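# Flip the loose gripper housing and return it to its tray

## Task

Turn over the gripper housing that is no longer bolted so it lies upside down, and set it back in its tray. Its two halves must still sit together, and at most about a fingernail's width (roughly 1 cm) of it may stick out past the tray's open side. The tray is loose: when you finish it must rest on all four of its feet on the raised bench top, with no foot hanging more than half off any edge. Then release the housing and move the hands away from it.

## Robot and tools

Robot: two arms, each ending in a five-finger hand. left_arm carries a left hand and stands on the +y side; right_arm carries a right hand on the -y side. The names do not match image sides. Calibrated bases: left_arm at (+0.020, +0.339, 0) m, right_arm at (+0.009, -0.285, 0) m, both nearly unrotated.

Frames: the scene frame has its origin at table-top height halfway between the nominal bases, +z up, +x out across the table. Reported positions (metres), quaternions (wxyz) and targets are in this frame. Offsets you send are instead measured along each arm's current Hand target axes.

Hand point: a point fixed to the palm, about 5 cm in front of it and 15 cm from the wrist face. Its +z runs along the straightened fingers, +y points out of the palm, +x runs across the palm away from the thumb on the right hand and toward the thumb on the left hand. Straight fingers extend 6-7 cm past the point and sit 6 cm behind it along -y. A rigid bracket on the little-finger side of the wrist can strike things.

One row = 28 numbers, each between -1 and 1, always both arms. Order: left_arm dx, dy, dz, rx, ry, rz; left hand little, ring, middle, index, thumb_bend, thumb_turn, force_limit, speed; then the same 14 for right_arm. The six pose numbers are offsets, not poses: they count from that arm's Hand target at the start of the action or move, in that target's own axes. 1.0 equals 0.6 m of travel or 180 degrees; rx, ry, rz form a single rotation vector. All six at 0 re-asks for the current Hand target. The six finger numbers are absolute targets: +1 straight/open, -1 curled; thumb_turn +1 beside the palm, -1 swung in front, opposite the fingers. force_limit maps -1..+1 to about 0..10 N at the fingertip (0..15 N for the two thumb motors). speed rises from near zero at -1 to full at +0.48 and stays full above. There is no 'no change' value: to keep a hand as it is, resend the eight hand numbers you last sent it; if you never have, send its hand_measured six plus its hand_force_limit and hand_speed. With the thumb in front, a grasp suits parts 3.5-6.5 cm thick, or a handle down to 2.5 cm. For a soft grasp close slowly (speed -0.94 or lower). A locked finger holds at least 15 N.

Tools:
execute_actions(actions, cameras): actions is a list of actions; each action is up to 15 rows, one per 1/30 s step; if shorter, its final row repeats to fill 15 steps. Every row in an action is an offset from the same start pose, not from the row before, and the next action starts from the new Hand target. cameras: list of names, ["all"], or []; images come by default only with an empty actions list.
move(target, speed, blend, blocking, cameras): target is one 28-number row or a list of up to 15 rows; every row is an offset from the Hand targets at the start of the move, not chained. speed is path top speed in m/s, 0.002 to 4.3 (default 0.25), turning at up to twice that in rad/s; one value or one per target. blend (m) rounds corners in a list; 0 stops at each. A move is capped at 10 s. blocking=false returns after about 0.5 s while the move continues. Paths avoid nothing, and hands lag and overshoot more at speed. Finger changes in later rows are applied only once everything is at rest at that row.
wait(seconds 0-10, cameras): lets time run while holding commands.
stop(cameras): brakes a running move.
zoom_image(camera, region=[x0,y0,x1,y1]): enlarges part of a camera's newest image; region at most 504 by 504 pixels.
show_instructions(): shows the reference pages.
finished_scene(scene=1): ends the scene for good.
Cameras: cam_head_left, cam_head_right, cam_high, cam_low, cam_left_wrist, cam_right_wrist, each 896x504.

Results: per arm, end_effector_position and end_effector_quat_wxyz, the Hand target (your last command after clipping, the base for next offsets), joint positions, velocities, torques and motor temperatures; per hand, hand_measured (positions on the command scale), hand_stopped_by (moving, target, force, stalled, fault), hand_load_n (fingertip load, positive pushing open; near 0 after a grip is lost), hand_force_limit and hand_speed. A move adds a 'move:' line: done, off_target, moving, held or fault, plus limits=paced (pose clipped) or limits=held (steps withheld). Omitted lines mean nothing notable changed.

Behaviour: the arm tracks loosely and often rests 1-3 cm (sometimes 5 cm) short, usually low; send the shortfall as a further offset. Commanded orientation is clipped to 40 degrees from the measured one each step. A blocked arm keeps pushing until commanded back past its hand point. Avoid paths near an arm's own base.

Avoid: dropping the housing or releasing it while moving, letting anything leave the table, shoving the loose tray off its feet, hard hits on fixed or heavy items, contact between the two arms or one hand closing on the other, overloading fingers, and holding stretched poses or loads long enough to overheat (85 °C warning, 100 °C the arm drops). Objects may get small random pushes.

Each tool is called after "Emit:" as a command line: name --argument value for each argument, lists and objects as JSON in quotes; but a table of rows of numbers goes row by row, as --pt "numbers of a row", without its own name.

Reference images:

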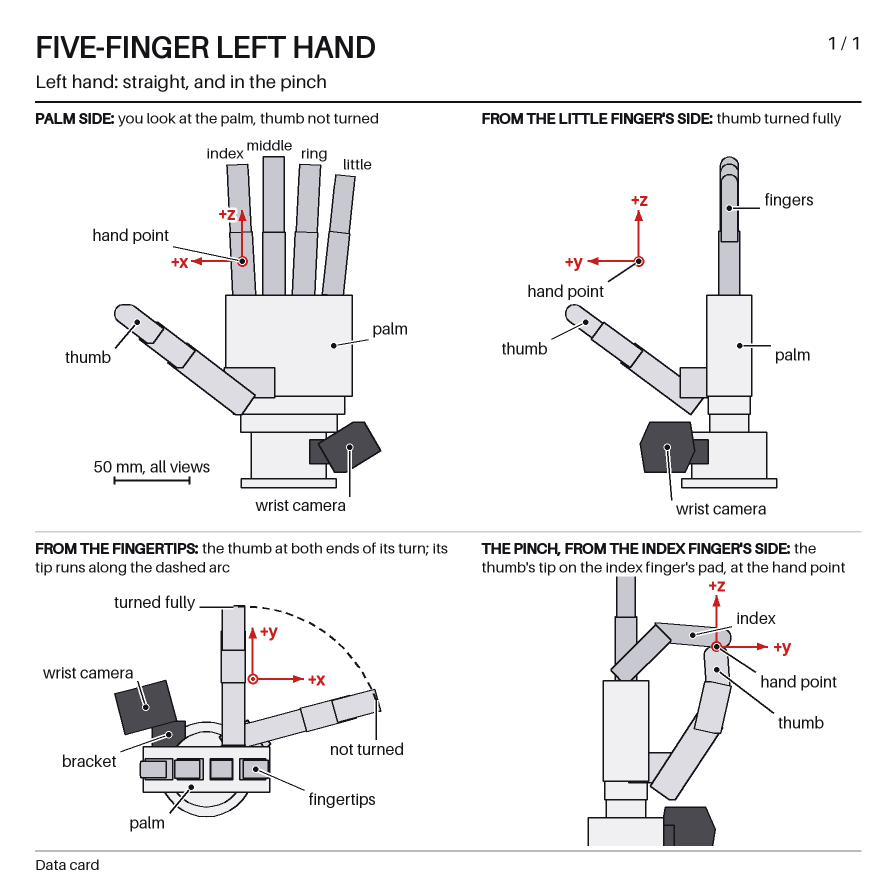

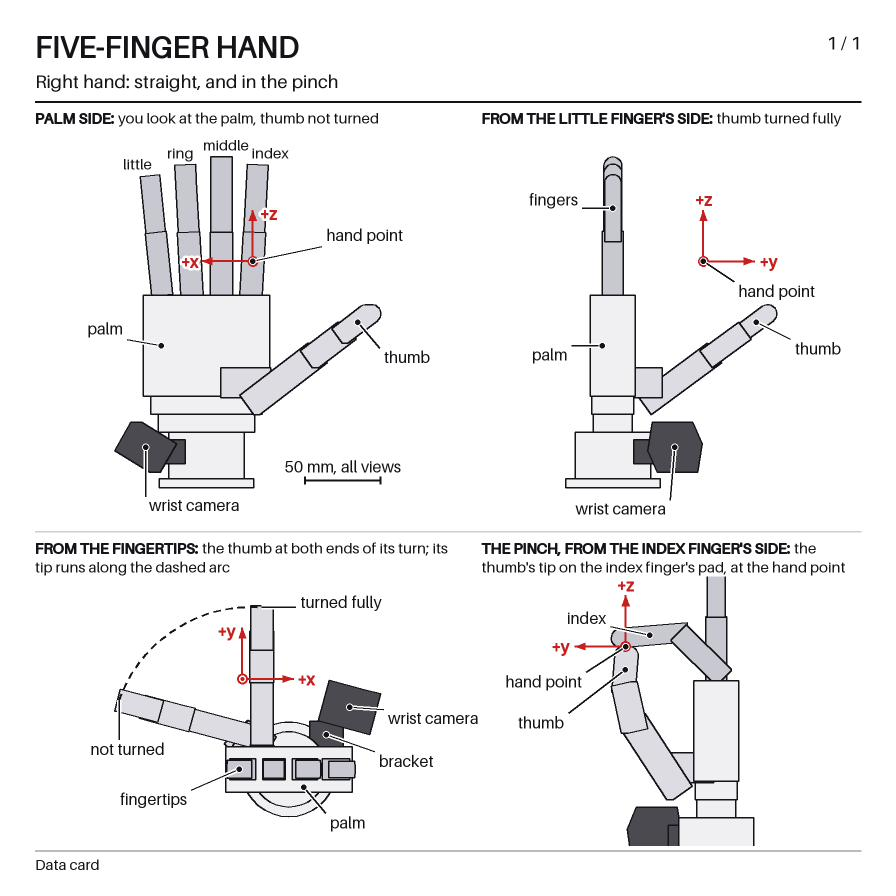

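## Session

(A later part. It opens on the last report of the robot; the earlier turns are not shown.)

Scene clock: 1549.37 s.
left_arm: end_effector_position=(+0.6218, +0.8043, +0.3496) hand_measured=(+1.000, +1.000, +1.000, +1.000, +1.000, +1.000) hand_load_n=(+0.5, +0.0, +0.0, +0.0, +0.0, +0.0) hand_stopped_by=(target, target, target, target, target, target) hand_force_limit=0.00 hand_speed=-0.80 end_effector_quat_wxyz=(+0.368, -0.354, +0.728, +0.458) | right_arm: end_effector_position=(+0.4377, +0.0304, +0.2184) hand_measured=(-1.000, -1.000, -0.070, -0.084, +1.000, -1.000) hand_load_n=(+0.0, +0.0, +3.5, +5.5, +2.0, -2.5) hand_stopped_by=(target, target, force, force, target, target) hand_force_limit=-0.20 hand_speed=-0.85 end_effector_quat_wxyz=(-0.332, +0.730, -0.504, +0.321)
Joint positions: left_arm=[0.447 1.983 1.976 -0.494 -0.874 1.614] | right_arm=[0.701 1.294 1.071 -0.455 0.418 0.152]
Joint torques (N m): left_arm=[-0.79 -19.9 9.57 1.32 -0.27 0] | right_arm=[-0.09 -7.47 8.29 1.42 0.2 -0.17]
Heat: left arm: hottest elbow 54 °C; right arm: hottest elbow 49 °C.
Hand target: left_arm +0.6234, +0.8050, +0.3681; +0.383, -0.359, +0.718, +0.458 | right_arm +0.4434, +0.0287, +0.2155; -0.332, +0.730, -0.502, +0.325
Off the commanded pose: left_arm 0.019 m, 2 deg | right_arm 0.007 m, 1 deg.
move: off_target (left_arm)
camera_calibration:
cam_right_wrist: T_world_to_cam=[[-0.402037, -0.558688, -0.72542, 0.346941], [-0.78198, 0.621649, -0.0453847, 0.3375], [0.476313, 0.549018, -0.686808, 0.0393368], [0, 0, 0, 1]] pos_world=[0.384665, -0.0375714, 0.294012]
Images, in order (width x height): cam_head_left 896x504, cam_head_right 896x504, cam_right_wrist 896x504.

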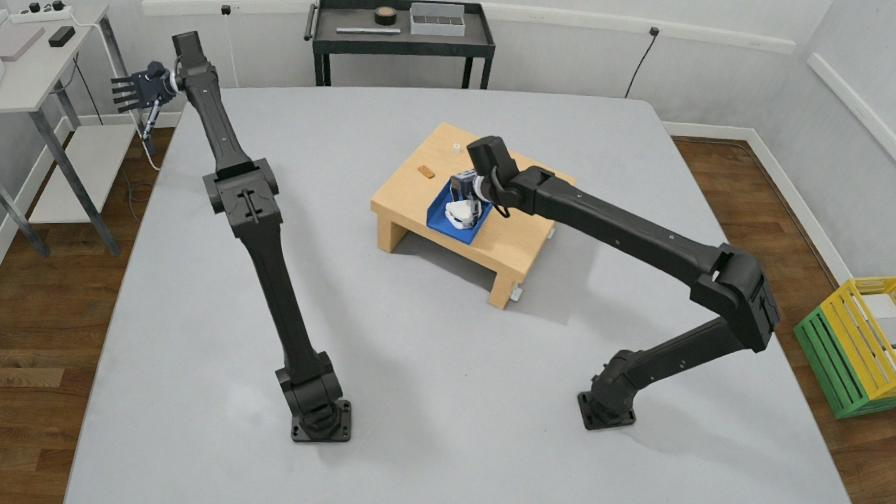

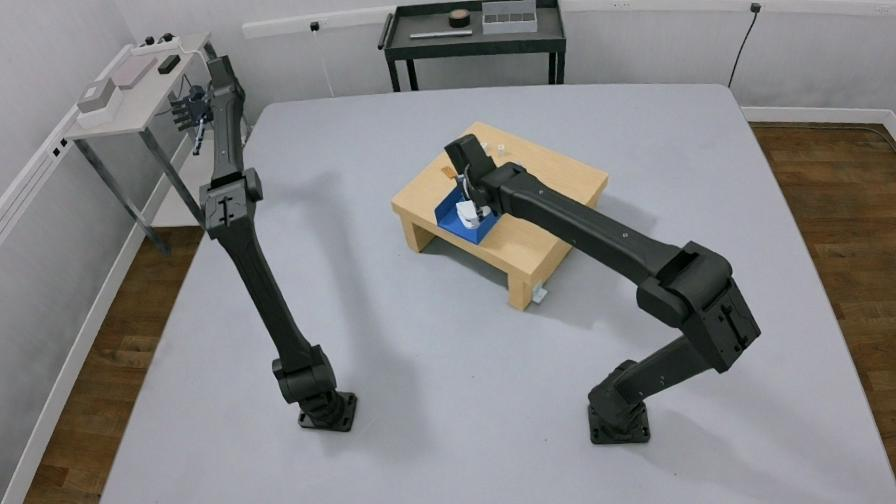

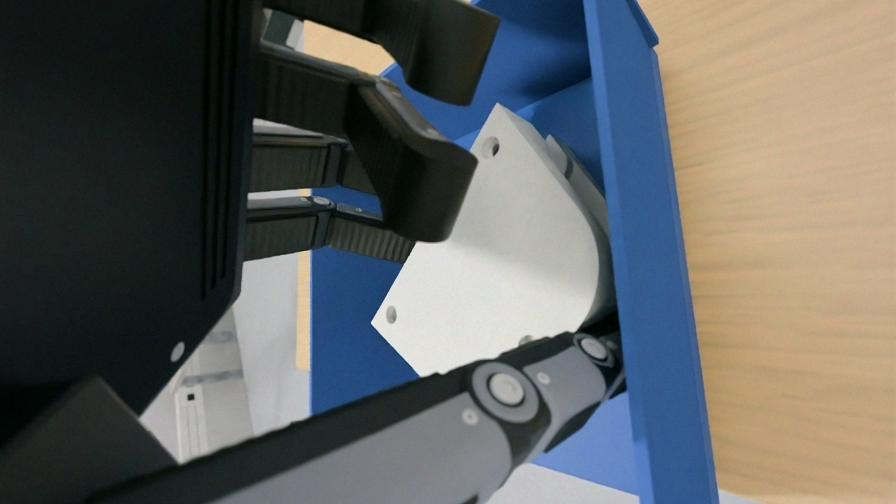

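Emit:
move --target '[0,0,0,0,0,0,1,1,1,1,1,1,0.0,-0.8,0.0002,0.0135,0.0102,0,0,0,-1,-1,-0.1,-0.1,1,-1,-0.2,-0.85]' --speed 0.03 --cameras '["cam_head_left","cam_head_right","cam_right_wrist"]'

Emit:
zoom_image --camera "cam_head_right" --region '[448, 185, 508, 235]'

Emit:
zoom_image --camera "cam_head_left" --region '[440, 180, 500, 235]'

Emit:
zoom_image --camera "cam_right_wrist" --region '[480, 80, 660, 370]'

Scene clock: 1578.63 s.
left_arm: end_effector_position=(+0.6218, +0.8043, +0.3496) hand_measured=(+1.000, +1.000, +1.000, +1.000, +1.000, +1.000) hand_load_n=(+0.0, +0.0, +0.0, +0.5, +0.0, +0.0) hand_stopped_by=(target, target, target, target, target, target) hand_force_limit=0.00 hand_speed=-0.80 end_effector_quat_wxyz=(+0.368, -0.354, +0.728, +0.458) | right_arm: end_effector_position=(+0.4389, +0.0298, +0.2114) hand_measured=(-1.000, -1.000, -0.070, -0.084, +1.000, -1.000) hand_load_n=(+0.0, +0.0, +3.5, +5.5, +1.5, -2.5) hand_stopped_by=(target, target, force, force, target, target) hand_force_limit=-0.20 hand_speed=-0.85 end_effector_quat_wxyz=(-0.335, +0.728, -0.504, +0.321)
Joint positions: left_arm=[0.447 1.983 1.976 -0.494 -0.874 1.614] | right_arm=[0.697 1.296 1.051 -0.425 0.415 0.151]
Joint torques (N m): left_arm=[-0.85 -19.9 9.57 1.32 -0.27 0] | right_arm=[-0.26 -7.24 8.09 1.36 0.2 -0.21]
Heat: left arm: hottest elbow 54 °C; right arm: hottest elbow 50 °C.
Hand target: left_arm +0.6234, +0.8050, +0.3681; +0.383, -0.359, +0.718, +0.458 | right_arm +0.4443, +0.0272, +0.2055; -0.332, +0.729, -0.502, +0.325
Off the commanded pose: left_arm 0.019 m, 2 deg | right_arm 0.008 m, 1 deg.
move: off_target (left_arm)
camera_calibration:
cam_right_wrist: T_world_to_cam=[[-0.398814, -0.554482, -0.730409, 0.341508], [-0.781496, 0.622238, -0.0456571, 0.33839], [0.479804, 0.552603, -0.681482, 0.0314397], [0, 0, 0, 1]] pos_world=[0.385563, -0.0385731, 0.286316]
Images, in order (width x height): cam_head_left 896x504, cam_head_right 896x504, cam_right_wrist 896x504.

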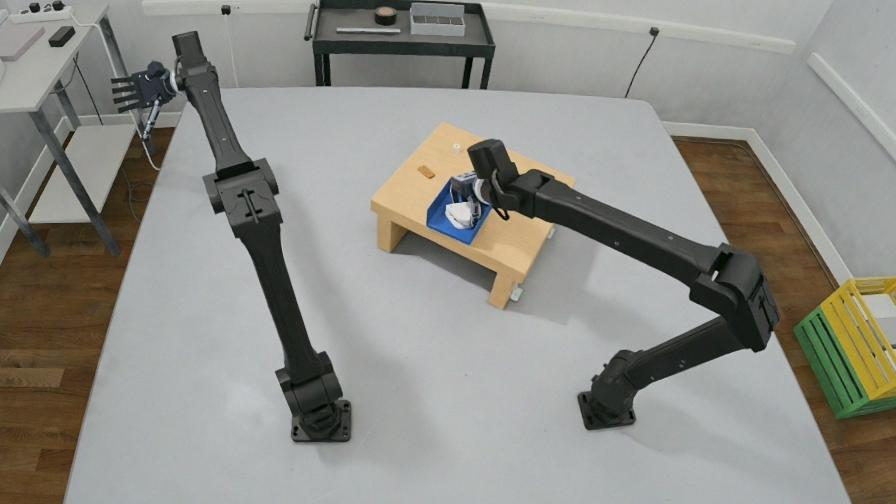

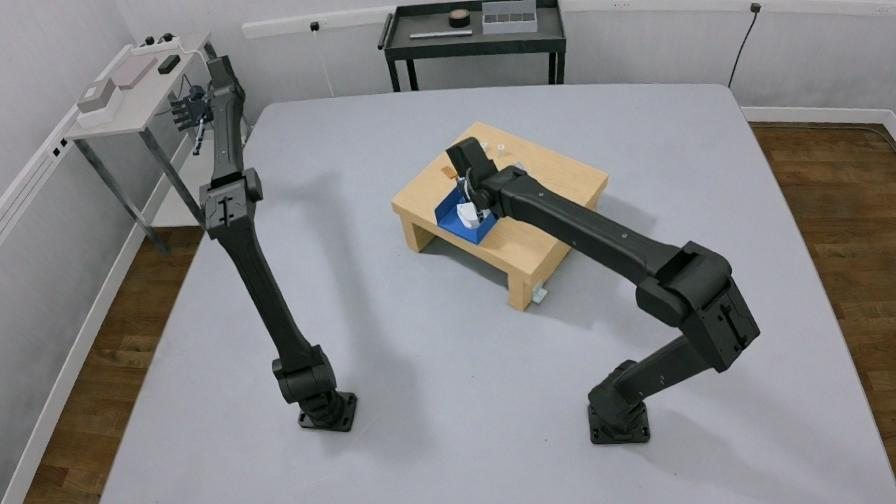

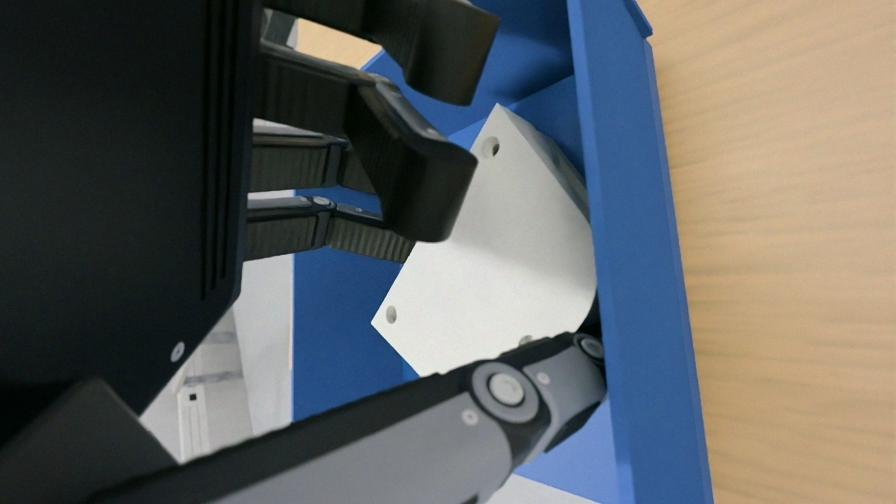

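Scaled by 8.400 from the camera's 896x504 image, which has a finer 1280x720 frame.

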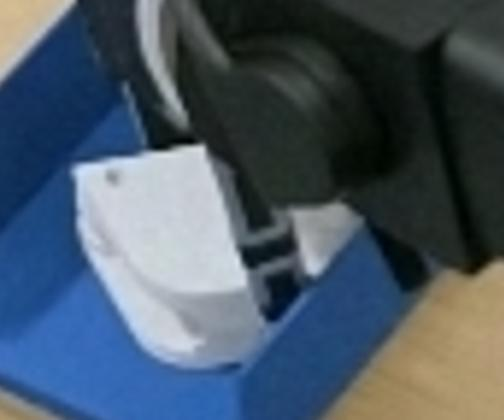

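Scaled by 8.400 from the camera's 896x504 image, which has a finer 1280x720 frame.

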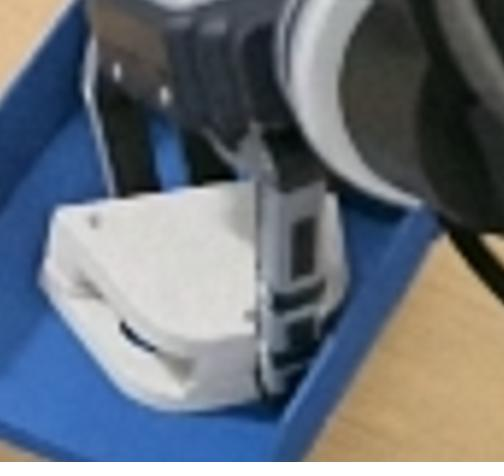

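Scaled by 1.738 from the camera's 896x504 image, which has a finer 1280x720 frame.

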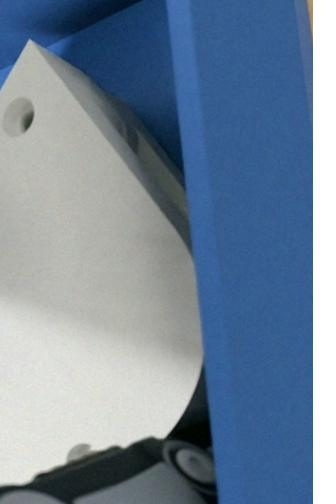

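Emit:
move --target '[0,0,0,0,0,0,1,1,1,1,1,1,0.0,-0.8,-0.0009,0.0054,0.0038,0,0,0,-1,-1,-0.1,-0.1,1,-1,-0.2,-0.85]' --speed 0.03 --cameras '["cam_head_left","cam_head_right","cam_right_wrist"]'

Emit:
zoom_image --camera "cam_head_right" --region '[448, 185, 508, 235]'

Emit:
zoom_image --camera "cam_head_left" --region '[440, 180, 500, 235]'

Scene clock: 1588.30 s.
left_arm: end_effector_position=(+0.6218, +0.8043, +0.3496) hand_measured=(+1.000, +1.000, +1.000, +1.000, +1.000, +1.000) hand_load_n=(+0.0, +0.0, +0.0, +0.0, +0.0, +0.0) hand_stopped_by=(target, target, target, target, target, target) hand_force_limit=0.00 hand_speed=-0.80 end_effector_quat_wxyz=(+0.368, -0.354, +0.728, +0.458) | right_arm: end_effector_position=(+0.4394, +0.0301, +0.2100) hand_measured=(-1.000, -1.000, -0.070, -0.084, +1.000, -1.000) hand_load_n=(+0.0, +0.0, +4.0, +5.0, +2.0, -2.5) hand_stopped_by=(target, target, force, force, target, target) hand_force_limit=-0.20 hand_speed=-0.85 end_effector_quat_wxyz=(-0.337, +0.728, -0.503, +0.322)
Joint positions: left_arm=[0.447 1.983 1.976 -0.494 -0.874 1.614] | right_arm=[0.697 1.297 1.046 -0.414 0.415 0.148]
Joint torques (N m): left_arm=[-0.91 -20.01 9.59 1.32 -0.27 0.01] | right_arm=[-0.21 -7.06 7.88 1.42 0.19 -0.17]
Heat: left arm: hottest elbow 54 °C; right arm: hottest elbow 50 °C.
Hand target: left_arm +0.6234, +0.8050, +0.3681; +0.383, -0.359, +0.718, +0.458 | right_arm +0.4443, +0.0273, +0.2014; -0.332, +0.730, -0.502, +0.325
Off the commanded pose: left_arm 0.019 m, 2 deg | right_arm 0.010 m, 1 deg.
move: off_target (left_arm)
camera_calibration:
cam_right_wrist: T_world_to_cam=[[-0.39475, -0.554077, -0.732919, 0.339607], [-0.782238, 0.62111, -0.0482382, 0.339461], [0.481951, 0.554275, -0.678603, 0.028501], [0, 0, 0, 1]] pos_world=[0.385863, -0.0384716, 0.28462]
Images, in order (width x height): cam_head_left 896x504, cam_head_right 896x504, cam_right_wrist 896x504.

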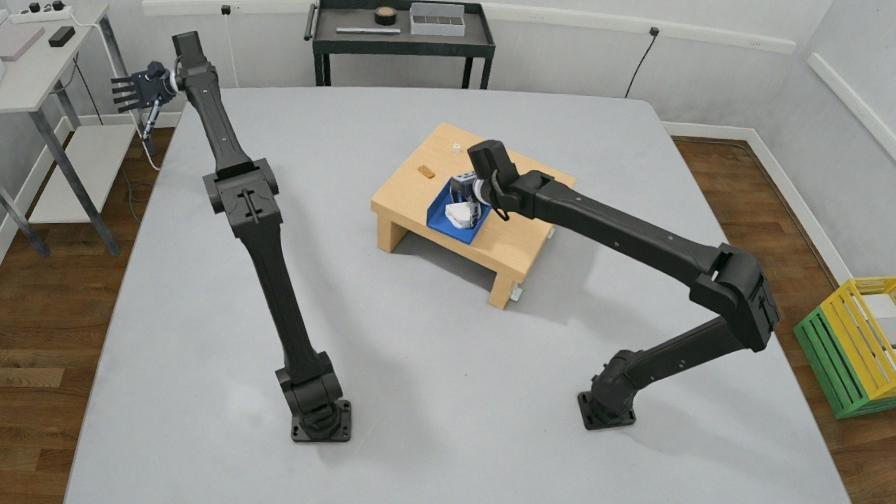

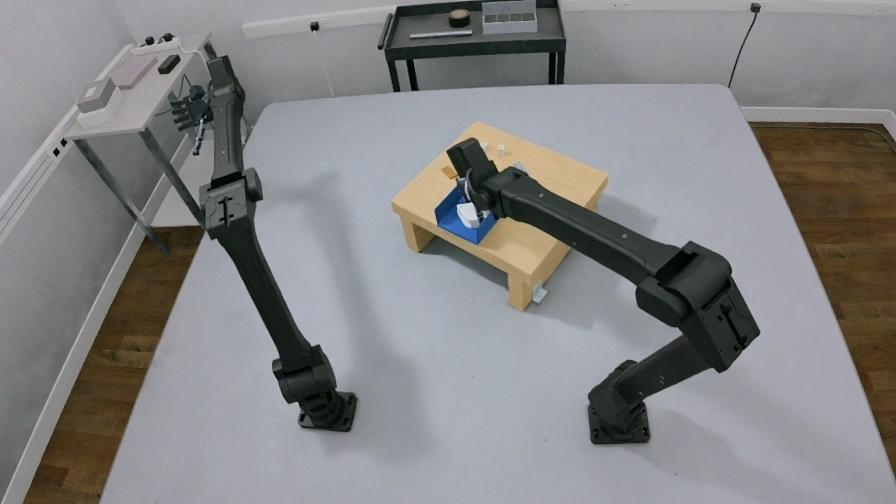

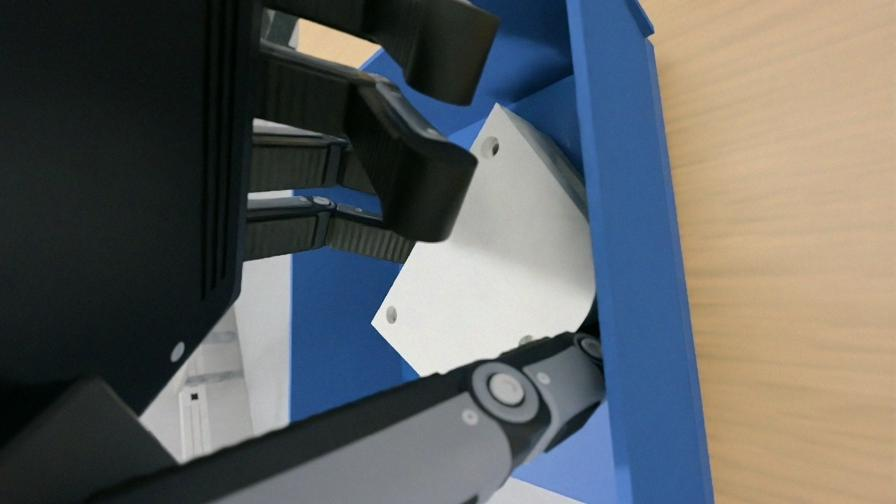

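Scaled by 8.400 from the camera's 896x504 image, which has a finer 1280x720 frame.

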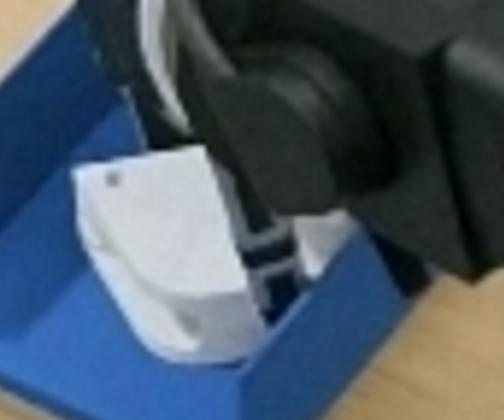

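Scaled by 8.400 from the camera's 896x504 image, which has a finer 1280x720 frame.

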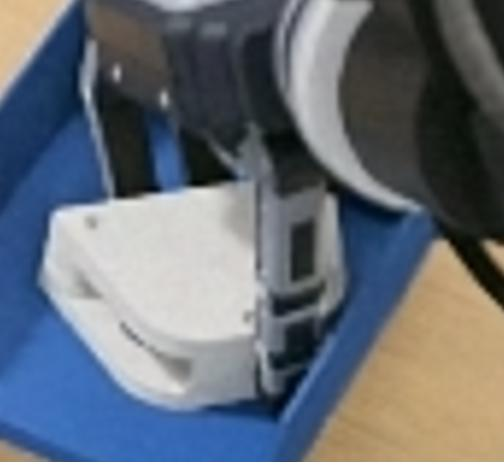

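Emit:
move --target '[0,0,0,0,0,0,1,1,1,1,1,1,0.0,-0.8,0,0,0,0,0,0,-1,-1,0.15,0.15,1,-1,-0.2,-0.7]' --speed 0.03 --cameras '["cam_head_left","cam_head_right","cam_right_wrist"]'

Emit:
zoom_image --camera "cam_head_right" --region '[448, 185, 508, 235]'

Emit:
zoom_image --camera "cam_head_left" --region '[440, 180, 500, 235]'

Scene clock: 1647.73 s.
left_arm: end_effector_position=(+0.6218, +0.8043, +0.3496) hand_measured=(+1.000, +1.000, +1.000, +1.000, +1.000, +1.000) hand_load_n=(+0.0, +0.0, +0.0, +0.0, +0.0, +0.0) hand_stopped_by=(target, target, target, target, target, target) hand_force_limit=0.00 hand_speed=-0.80 end_effector_quat_wxyz=(+0.368, -0.354, +0.728, +0.458) | right_arm: end_effector_position=(+0.4392, +0.0294, +0.2076) hand_measured=(-1.000, -1.000, +0.150, +0.150, +1.000, -1.000) hand_load_n=(+0.0, +0.0, +0.0, +0.0, +0.0, +0.0) hand_stopped_by=(target, target, target, target, target, target) hand_force_limit=-0.20 hand_speed=-0.70 end_effector_quat_wxyz=(-0.335, +0.728, -0.503, +0.322)
Joint positions: left_arm=[0.447 1.983 1.976 -0.494 -0.874 1.614] | right_arm=[0.697 1.299 1.043 -0.413 0.415 0.148]
Joint torques (N m): left_arm=[-0.85 -19.84 9.57 1.31 -0.27 0] | right_arm=[-0.21 -7.12 8.09 1.37 0.2 -0.17]
Motor temperatures (°C): left_arm=[35 48 55 34 39 32] | right_arm=[38 39 50 36 34 34]
Heat: left arm: hottest elbow 55 °C; right arm: hottest elbow 50 °C.
Hand target: left_arm +0.6234, +0.8050, +0.3681; +0.383, -0.359, +0.718, +0.458 | right_arm +0.4444, +0.0272, +0.2016; -0.332, +0.729, -0.502, +0.325
Off the commanded pose: left_arm 0.019 m, 2 deg | right_arm 0.008 m, 1 deg.
move: off_target (left_arm)
camera_calibration:
cam_right_wrist: T_world_to_cam=[[-0.3975, -0.555821, -0.730107, 0.33806], [-0.781888, 0.621604, -0.047528, 0.33936], [0.480255, 0.55197, -0.681678, 0.0288528], [0, 0, 0, 1]] pos_world=[0.385863, -0.0389719, 0.282618]
Images, in order (width x height): cam_head_left 896x504, cam_head_right 896x504, cam_right_wrist 896x504.

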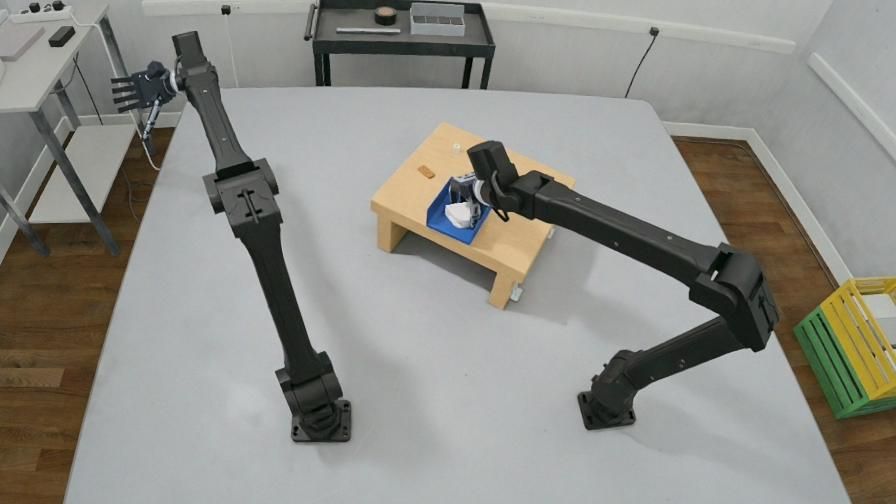

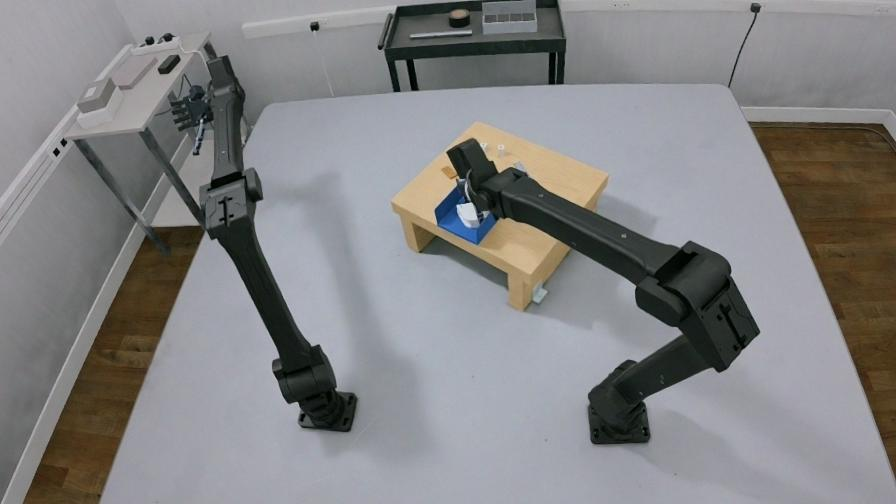

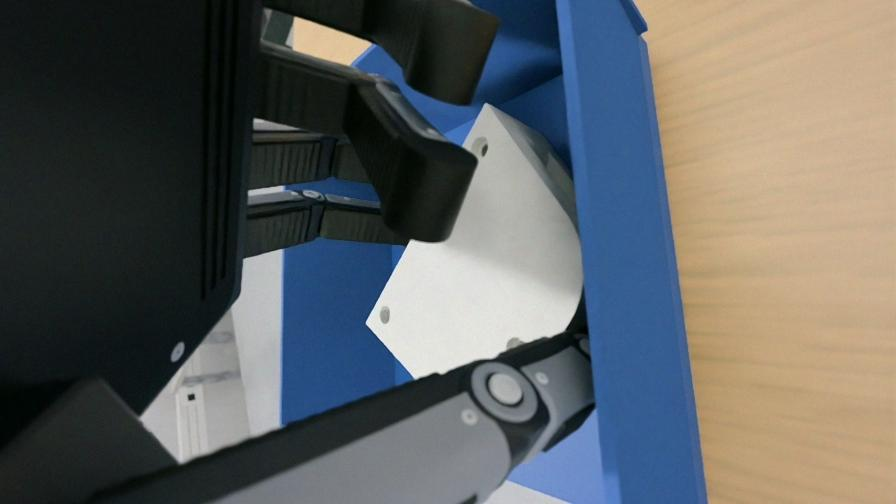

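Scaled by 8.400 from the camera's 896x504 image, which has a finer 1280x720 frame.

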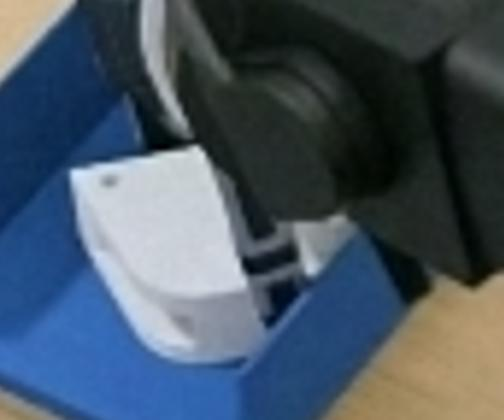

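Scaled by 8.400 from the camera's 896x504 image, which has a finer 1280x720 frame.

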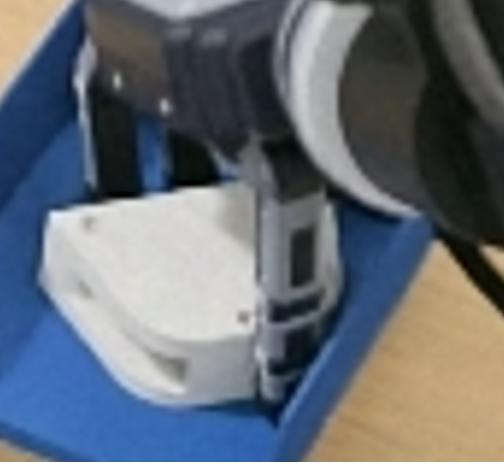

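Emit:
move --target '[0,0,0,0,0,0,1,1,1,1,1,1,0.0,-0.8,-0.0015,0.0088,0.0062,0,0,0,-1,-1,0.15,0.15,1,-1,-0.2,-0.7]' --speed 0.03

Scene clock: 1654.60 s.
left_arm: end_effector_position=(+0.6218, +0.8043, +0.3496) hand_measured=(+1.000, +1.000, +1.000, +1.000, +1.000, +1.000) hand_load_n=(+0.0, -0.5, +0.0, +0.0, +0.0, +0.0) hand_stopped_by=(target, target, target, target, target, target) hand_force_limit=0.00 hand_speed=-0.80 end_effector_quat_wxyz=(+0.368, -0.354, +0.728, +0.458) | right_arm: end_effector_position=(+0.4404, +0.0302, +0.2067) hand_measured=(-1.000, -1.000, +0.150, +0.150, +1.000, -1.000) hand_load_n=(+0.0, +0.0, -1.5, +0.0, +0.0, -0.5) hand_stopped_by=(target, target, target, target, target, target) hand_force_limit=-0.20 hand_speed=-0.70 end_effector_quat_wxyz=(-0.340, +0.726, -0.503, +0.324)
Joint positions: left_arm=[0.447 1.983 1.976 -0.494 -0.874 1.614] | right_arm=[0.697 1.299 1.035 -0.395 0.415 0.147]
Joint torques (N m): left_arm=[-0.85 -19.9 9.58 1.33 -0.27 0] | right_arm=[-0.21 -6.83 7.64 1.35 0.19 -0.15]
Motor temperatures (°C): left_arm=[35 48 55 34 39 32] | right_arm=[38 39 49 36 34 34]
Heat: left arm: hottest elbow 55 °C; right arm: hottest elbow 49 °C.
Hand target: left_arm +0.6234, +0.8050, +0.3681; +0.383, -0.359, +0.718, +0.458 | right_arm +0.4444, +0.0272, +0.1951; -0.332, +0.729, -0.502, +0.325
Off the commanded pose: left_arm 0.019 m, 2 deg | right_arm 0.013 m, 1 deg.
move: off_target (left_arm, right_arm)

Emit:
move --target '[0,0,0,0,0,0,1,1,1,1,1,1,0.0,-0.8,0.0009,-0.015,0.0099,0,0,0,-1,-1,0.15,0.15,1,-1,-0.2,-0.7]' --speed 0.03 --cameras '["cam_head_left","cam_right_wrist"]'

Emit:
zoom_image --camera "cam_head_left" --region '[440, 180, 500, 235]'

Scene clock: 1689.77 s.
left_arm: end_effector_position=(+0.6218, +0.8043, +0.3496) hand_measured=(+1.000, +1.000, +1.000, +1.000, +1.000, +1.000) hand_load_n=(+0.0, +0.0, +0.0, +0.0, +0.0, +0.0) hand_stopped_by=(target, target, target, target, target, target) hand_force_limit=0.00 hand_speed=-0.80 end_effector_quat_wxyz=(+0.368, -0.354, +0.728, +0.458) | right_arm: end_effector_position=(+0.4407, +0.0299, +0.2059) hand_measured=(-1.000, -1.000, +0.150, +0.150, +1.000, -1.000) hand_load_n=(+0.0, +0.0, -3.5, +0.0, +0.0, +0.0) hand_stopped_by=(target, target, target, target, target, target) hand_force_limit=-0.20 hand_speed=-0.70 end_effector_quat_wxyz=(-0.339, +0.728, -0.502, +0.322)
Joint positions: left_arm=[0.447 1.983 1.976 -0.494 -0.874 1.614] | right_arm=[0.693 1.3 1.035 -0.395 0.408 0.143]
Joint torques (N m): left_arm=[-0.73 -19.84 9.54 1.31 -0.27 0] | right_arm=[-0.73 -5.48 9.95 1.16 0.16 -0.19]
Motor temperatures (°C): left_arm=[35 48 55 34 39 32] | right_arm=[38 38 49 36 34 34]
Heat: left arm: hottest elbow 55 °C; right arm: hottest elbow 49 °C.
Hand target: left_arm +0.6234, +0.8050, +0.3681; +0.383, -0.359, +0.718, +0.458 | right_arm +0.4539, +0.0302, +0.1990; -0.332, +0.730, -0.502, +0.325
Off the commanded pose: left_arm 0.019 m, 2 deg | right_arm 0.015 m, 1 deg.
move: off_target (left_arm, right_arm)
camera_calibration:
cam_right_wrist: T_world_to_cam=[[-0.390937, -0.553561, -0.735349, 0.335831], [-0.784513, 0.618227, -0.0483182, 0.341506], [0.48136, 0.558002, -0.675963, 0.0248063], [0, 0, 0, 1]] pos_world=[0.387264, -0.0390677, 0.280222]
Images, in order (width x height): cam_head_left 896x504, cam_right_wrist 896x504.

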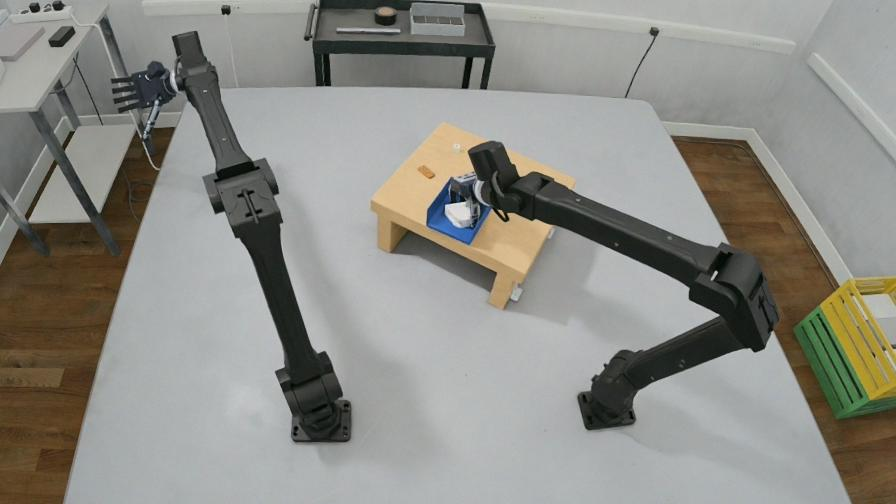

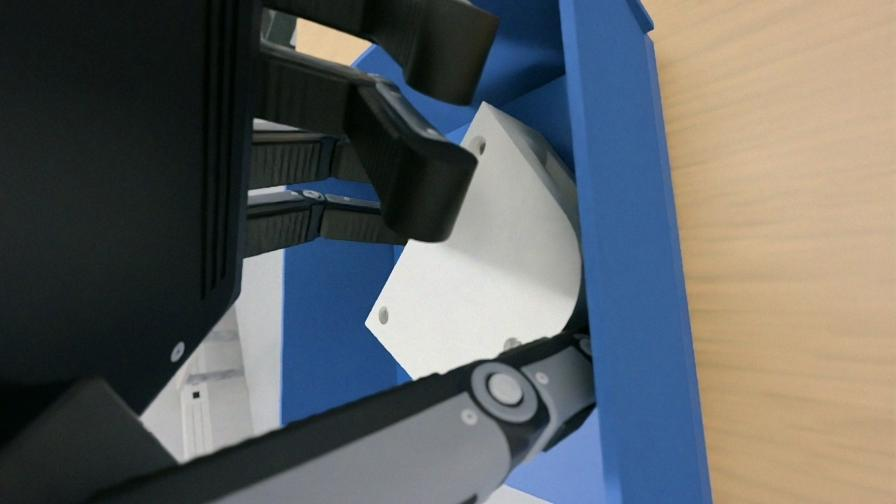

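Scaled by 8.400 from the camera's 896x504 image, which has a finer 1280x720 frame.

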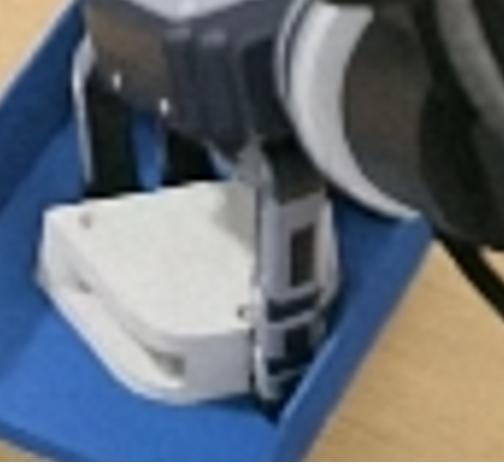

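Emit:
move --target '[0,0,0,0,0,0,1,1,1,1,1,1,0.0,-0.8,0.0014,-0.0081,-0.0057,0,0,0,-1,-1,0.15,0.15,1,-1,-0.2,-0.7]' --speed 0.03 --cameras '["cam_high","cam_right_wrist"]'

Emit:
zoom_image --camera "cam_high" --region '[380, 140, 460, 210]'

Scene clock: 1699.27 s.
left_arm: end_effector_position=(+0.6218, +0.8043, +0.3496) hand_measured=(+1.000, +1.000, +1.000, +1.000, +1.000, +1.000) hand_load_n=(+0.0, +0.0, +0.0, +0.0, +0.0, +0.0) hand_stopped_by=(target, target, target, target, target, target) hand_force_limit=0.00 hand_speed=-0.80 end_effector_quat_wxyz=(+0.368, -0.354, +0.728, +0.458) | right_arm: end_effector_position=(+0.4407, +0.0298, +0.2059) hand_measured=(-1.000, -1.000, +0.150, +0.150, +1.000, -1.000) hand_load_n=(+0.0, +0.0, -3.5, +0.0, +0.0, +0.0) hand_stopped_by=(target, target, target, target, target, target) hand_force_limit=-0.20 hand_speed=-0.70 end_effector_quat_wxyz=(-0.339, +0.728, -0.502, +0.322)
Joint positions: left_arm=[0.447 1.983 1.976 -0.494 -0.874 1.614] | right_arm=[0.693 1.3 1.035 -0.395 0.408 0.143]
Joint torques (N m): left_arm=[-0.85 -19.9 9.57 1.31 -0.27 0] | right_arm=[-0.73 -5.77 10.91 0.59 0.16 -0.19]
Motor temperatures (°C): left_arm=[35 48 55 34 39 32] | right_arm=[38 38 49 36 34 34]
Heat: left arm: hottest elbow 55 °C; right arm: hottest elbow 49 °C.
Hand target: left_arm +0.6234, +0.8050, +0.3681; +0.383, -0.359, +0.718, +0.458 | right_arm +0.4539, +0.0302, +0.2050; -0.332, +0.730, -0.502, +0.325
Off the commanded pose: left_arm 0.019 m, 2 deg | right_arm 0.013 m, 1 deg.
move: off_target (left_arm, right_arm)
camera_calibration:
cam_right_wrist: T_world_to_cam=[[-0.39077, -0.553925, -0.735164, 0.3357], [-0.78467, 0.618008, -0.0485661, 0.341628], [0.481239, 0.557883, -0.676147, 0.0248998], [0, 0, 0, 1]] pos_world=[0.387264, -0.0390674, 0.280222]
Images, in order (width x height): cam_high 896x504, cam_right_wrist 896x504.

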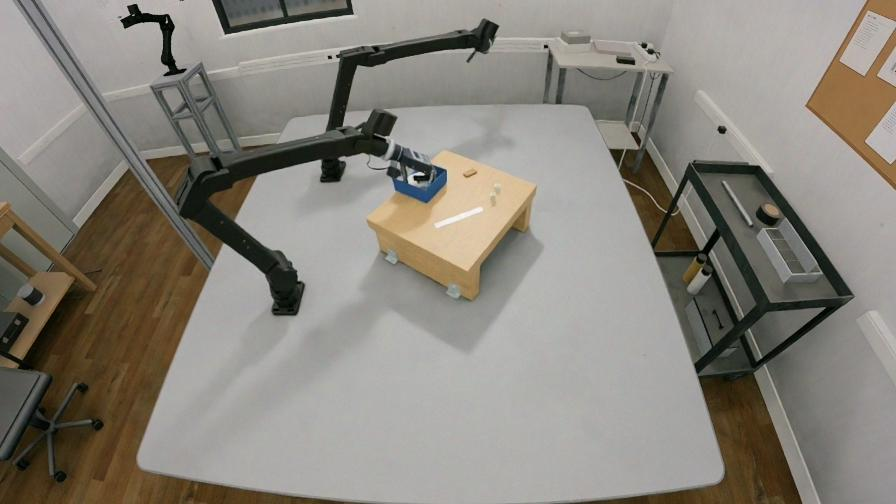

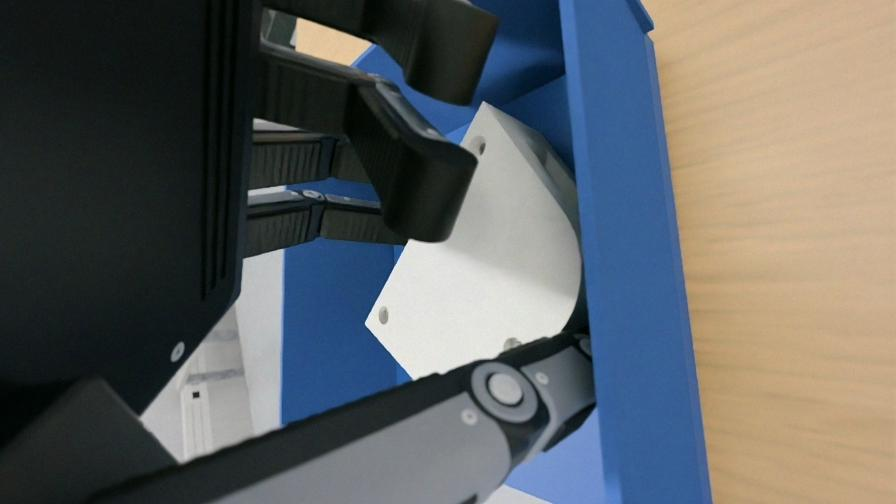

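Scaled by 6.300 from the camera's 896x504 image, which has a finer 1280x720 frame.

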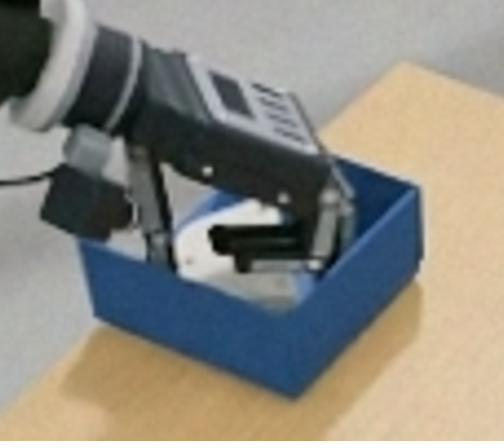

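Emit:
move --target '[0,0,0,0,0,0,1,1,1,1,1,1,0.0,-0.8,0.0014,-0.0081,-0.0057,0,0,0,-1,-1,0.15,0.15,1,-1,-0.2,-0.7]' --speed 0.03 --cameras '["cam_head_left","cam_right_wrist"]'

Emit:
zoom_image --camera "cam_head_left" --region '[440, 180, 500, 235]'

Scene clock: 1727.93 s.
left_arm: end_effector_position=(+0.6218, +0.8043, +0.3496) hand_measured=(+1.000, +1.000, +1.000, +1.000, +1.000, +1.000) hand_load_n=(+0.0, +0.0, +0.0, +0.0, +0.0, +0.0) hand_stopped_by=(target, target, target, target, target, target) hand_force_limit=0.00 hand_speed=-0.80 end_effector_quat_wxyz=(+0.368, -0.354, +0.728, +0.458) | right_arm: end_effector_position=(+0.4404, +0.0295, +0.2064) hand_measured=(-1.000, -1.000, +0.150, +0.150, +1.000, -1.000) hand_load_n=(+0.0, +0.0, -1.5, +0.0, +0.0, +0.0) hand_stopped_by=(target, target, target, target, target, target) hand_force_limit=-0.20 hand_speed=-0.70 end_effector_quat_wxyz=(-0.338, +0.729, -0.502, +0.321)
Joint positions: left_arm=[0.447 1.983 1.976 -0.494 -0.874 1.614] | right_arm=[0.693 1.3 1.039 -0.402 0.406 0.143]
Joint torques (N m): left_arm=[-0.85 -19.9 9.58 1.33 -0.28 0.01] | right_arm=[-0.67 -6.12 11.58 0.43 0.23 -0.19]
Motor temperatures (°C): left_arm=[35 48 55 34 39 32] | right_arm=[38 38 50 36 34 34]
Heat: left arm: hottest elbow 55 °C; right arm: hottest elbow 50 °C.
Hand target: left_arm +0.6234, +0.8050, +0.3681; +0.383, -0.359, +0.718, +0.458 | right_arm +0.4539, +0.0301, +0.2110; -0.332, +0.730, -0.502, +0.325
Off the commanded pose: left_arm 0.019 m, 2 deg | right_arm 0.014 m, 1 deg.
move: off_target (left_arm, right_arm)
camera_calibration:
cam_right_wrist: T_world_to_cam=[[-0.393023, -0.55535, -0.732885, 0.336296], [-0.785306, 0.617347, -0.0466658, 0.341538], [0.47836, 0.557198, -0.678751, 0.0274241], [0, 0, 0, 1]] pos_world=[0.387265, -0.0393661, 0.281019]
Images, in order (width x height): cam_head_left 896x504, cam_right_wrist 896x504.

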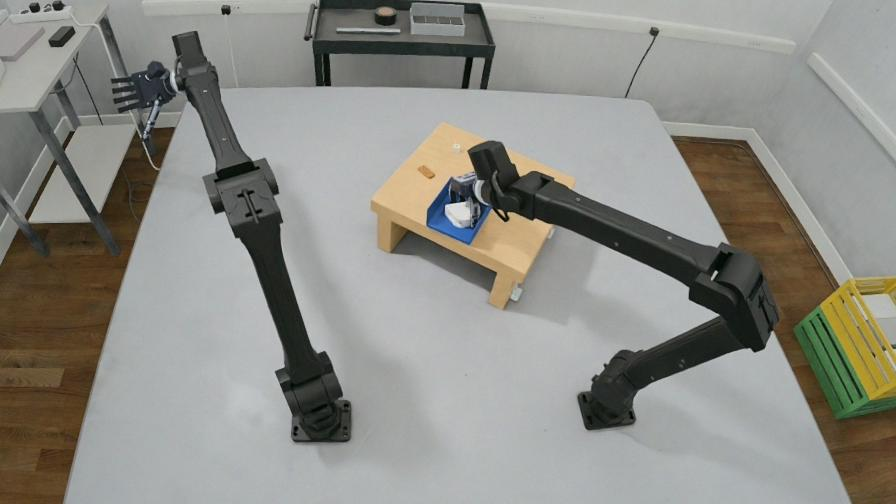

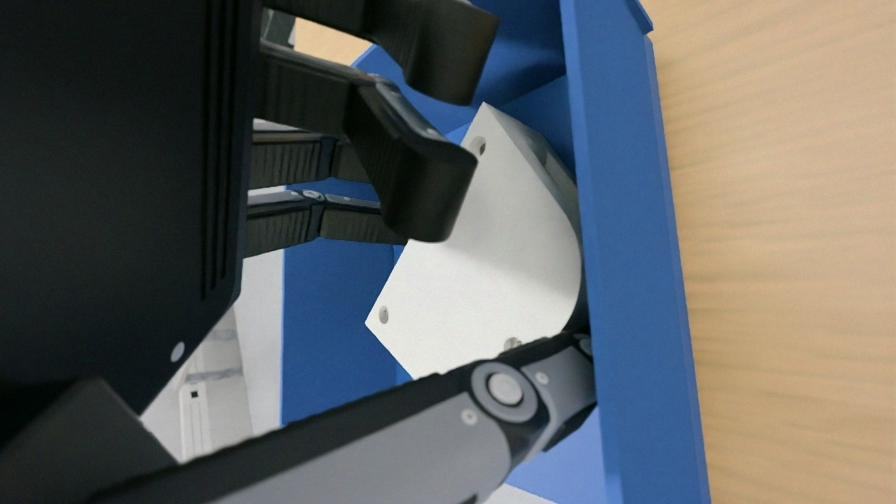

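Scaled by 8.400 from the camera's 896x504 image, which has a finer 1280x720 frame.

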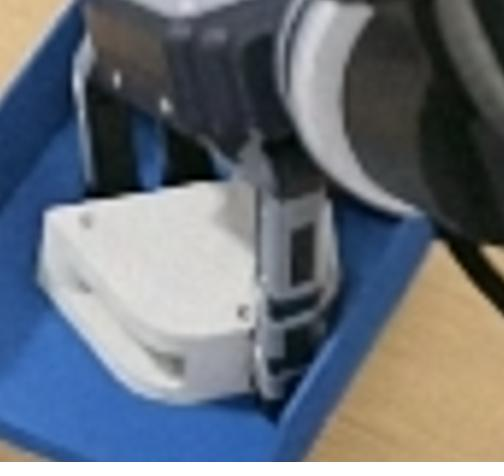

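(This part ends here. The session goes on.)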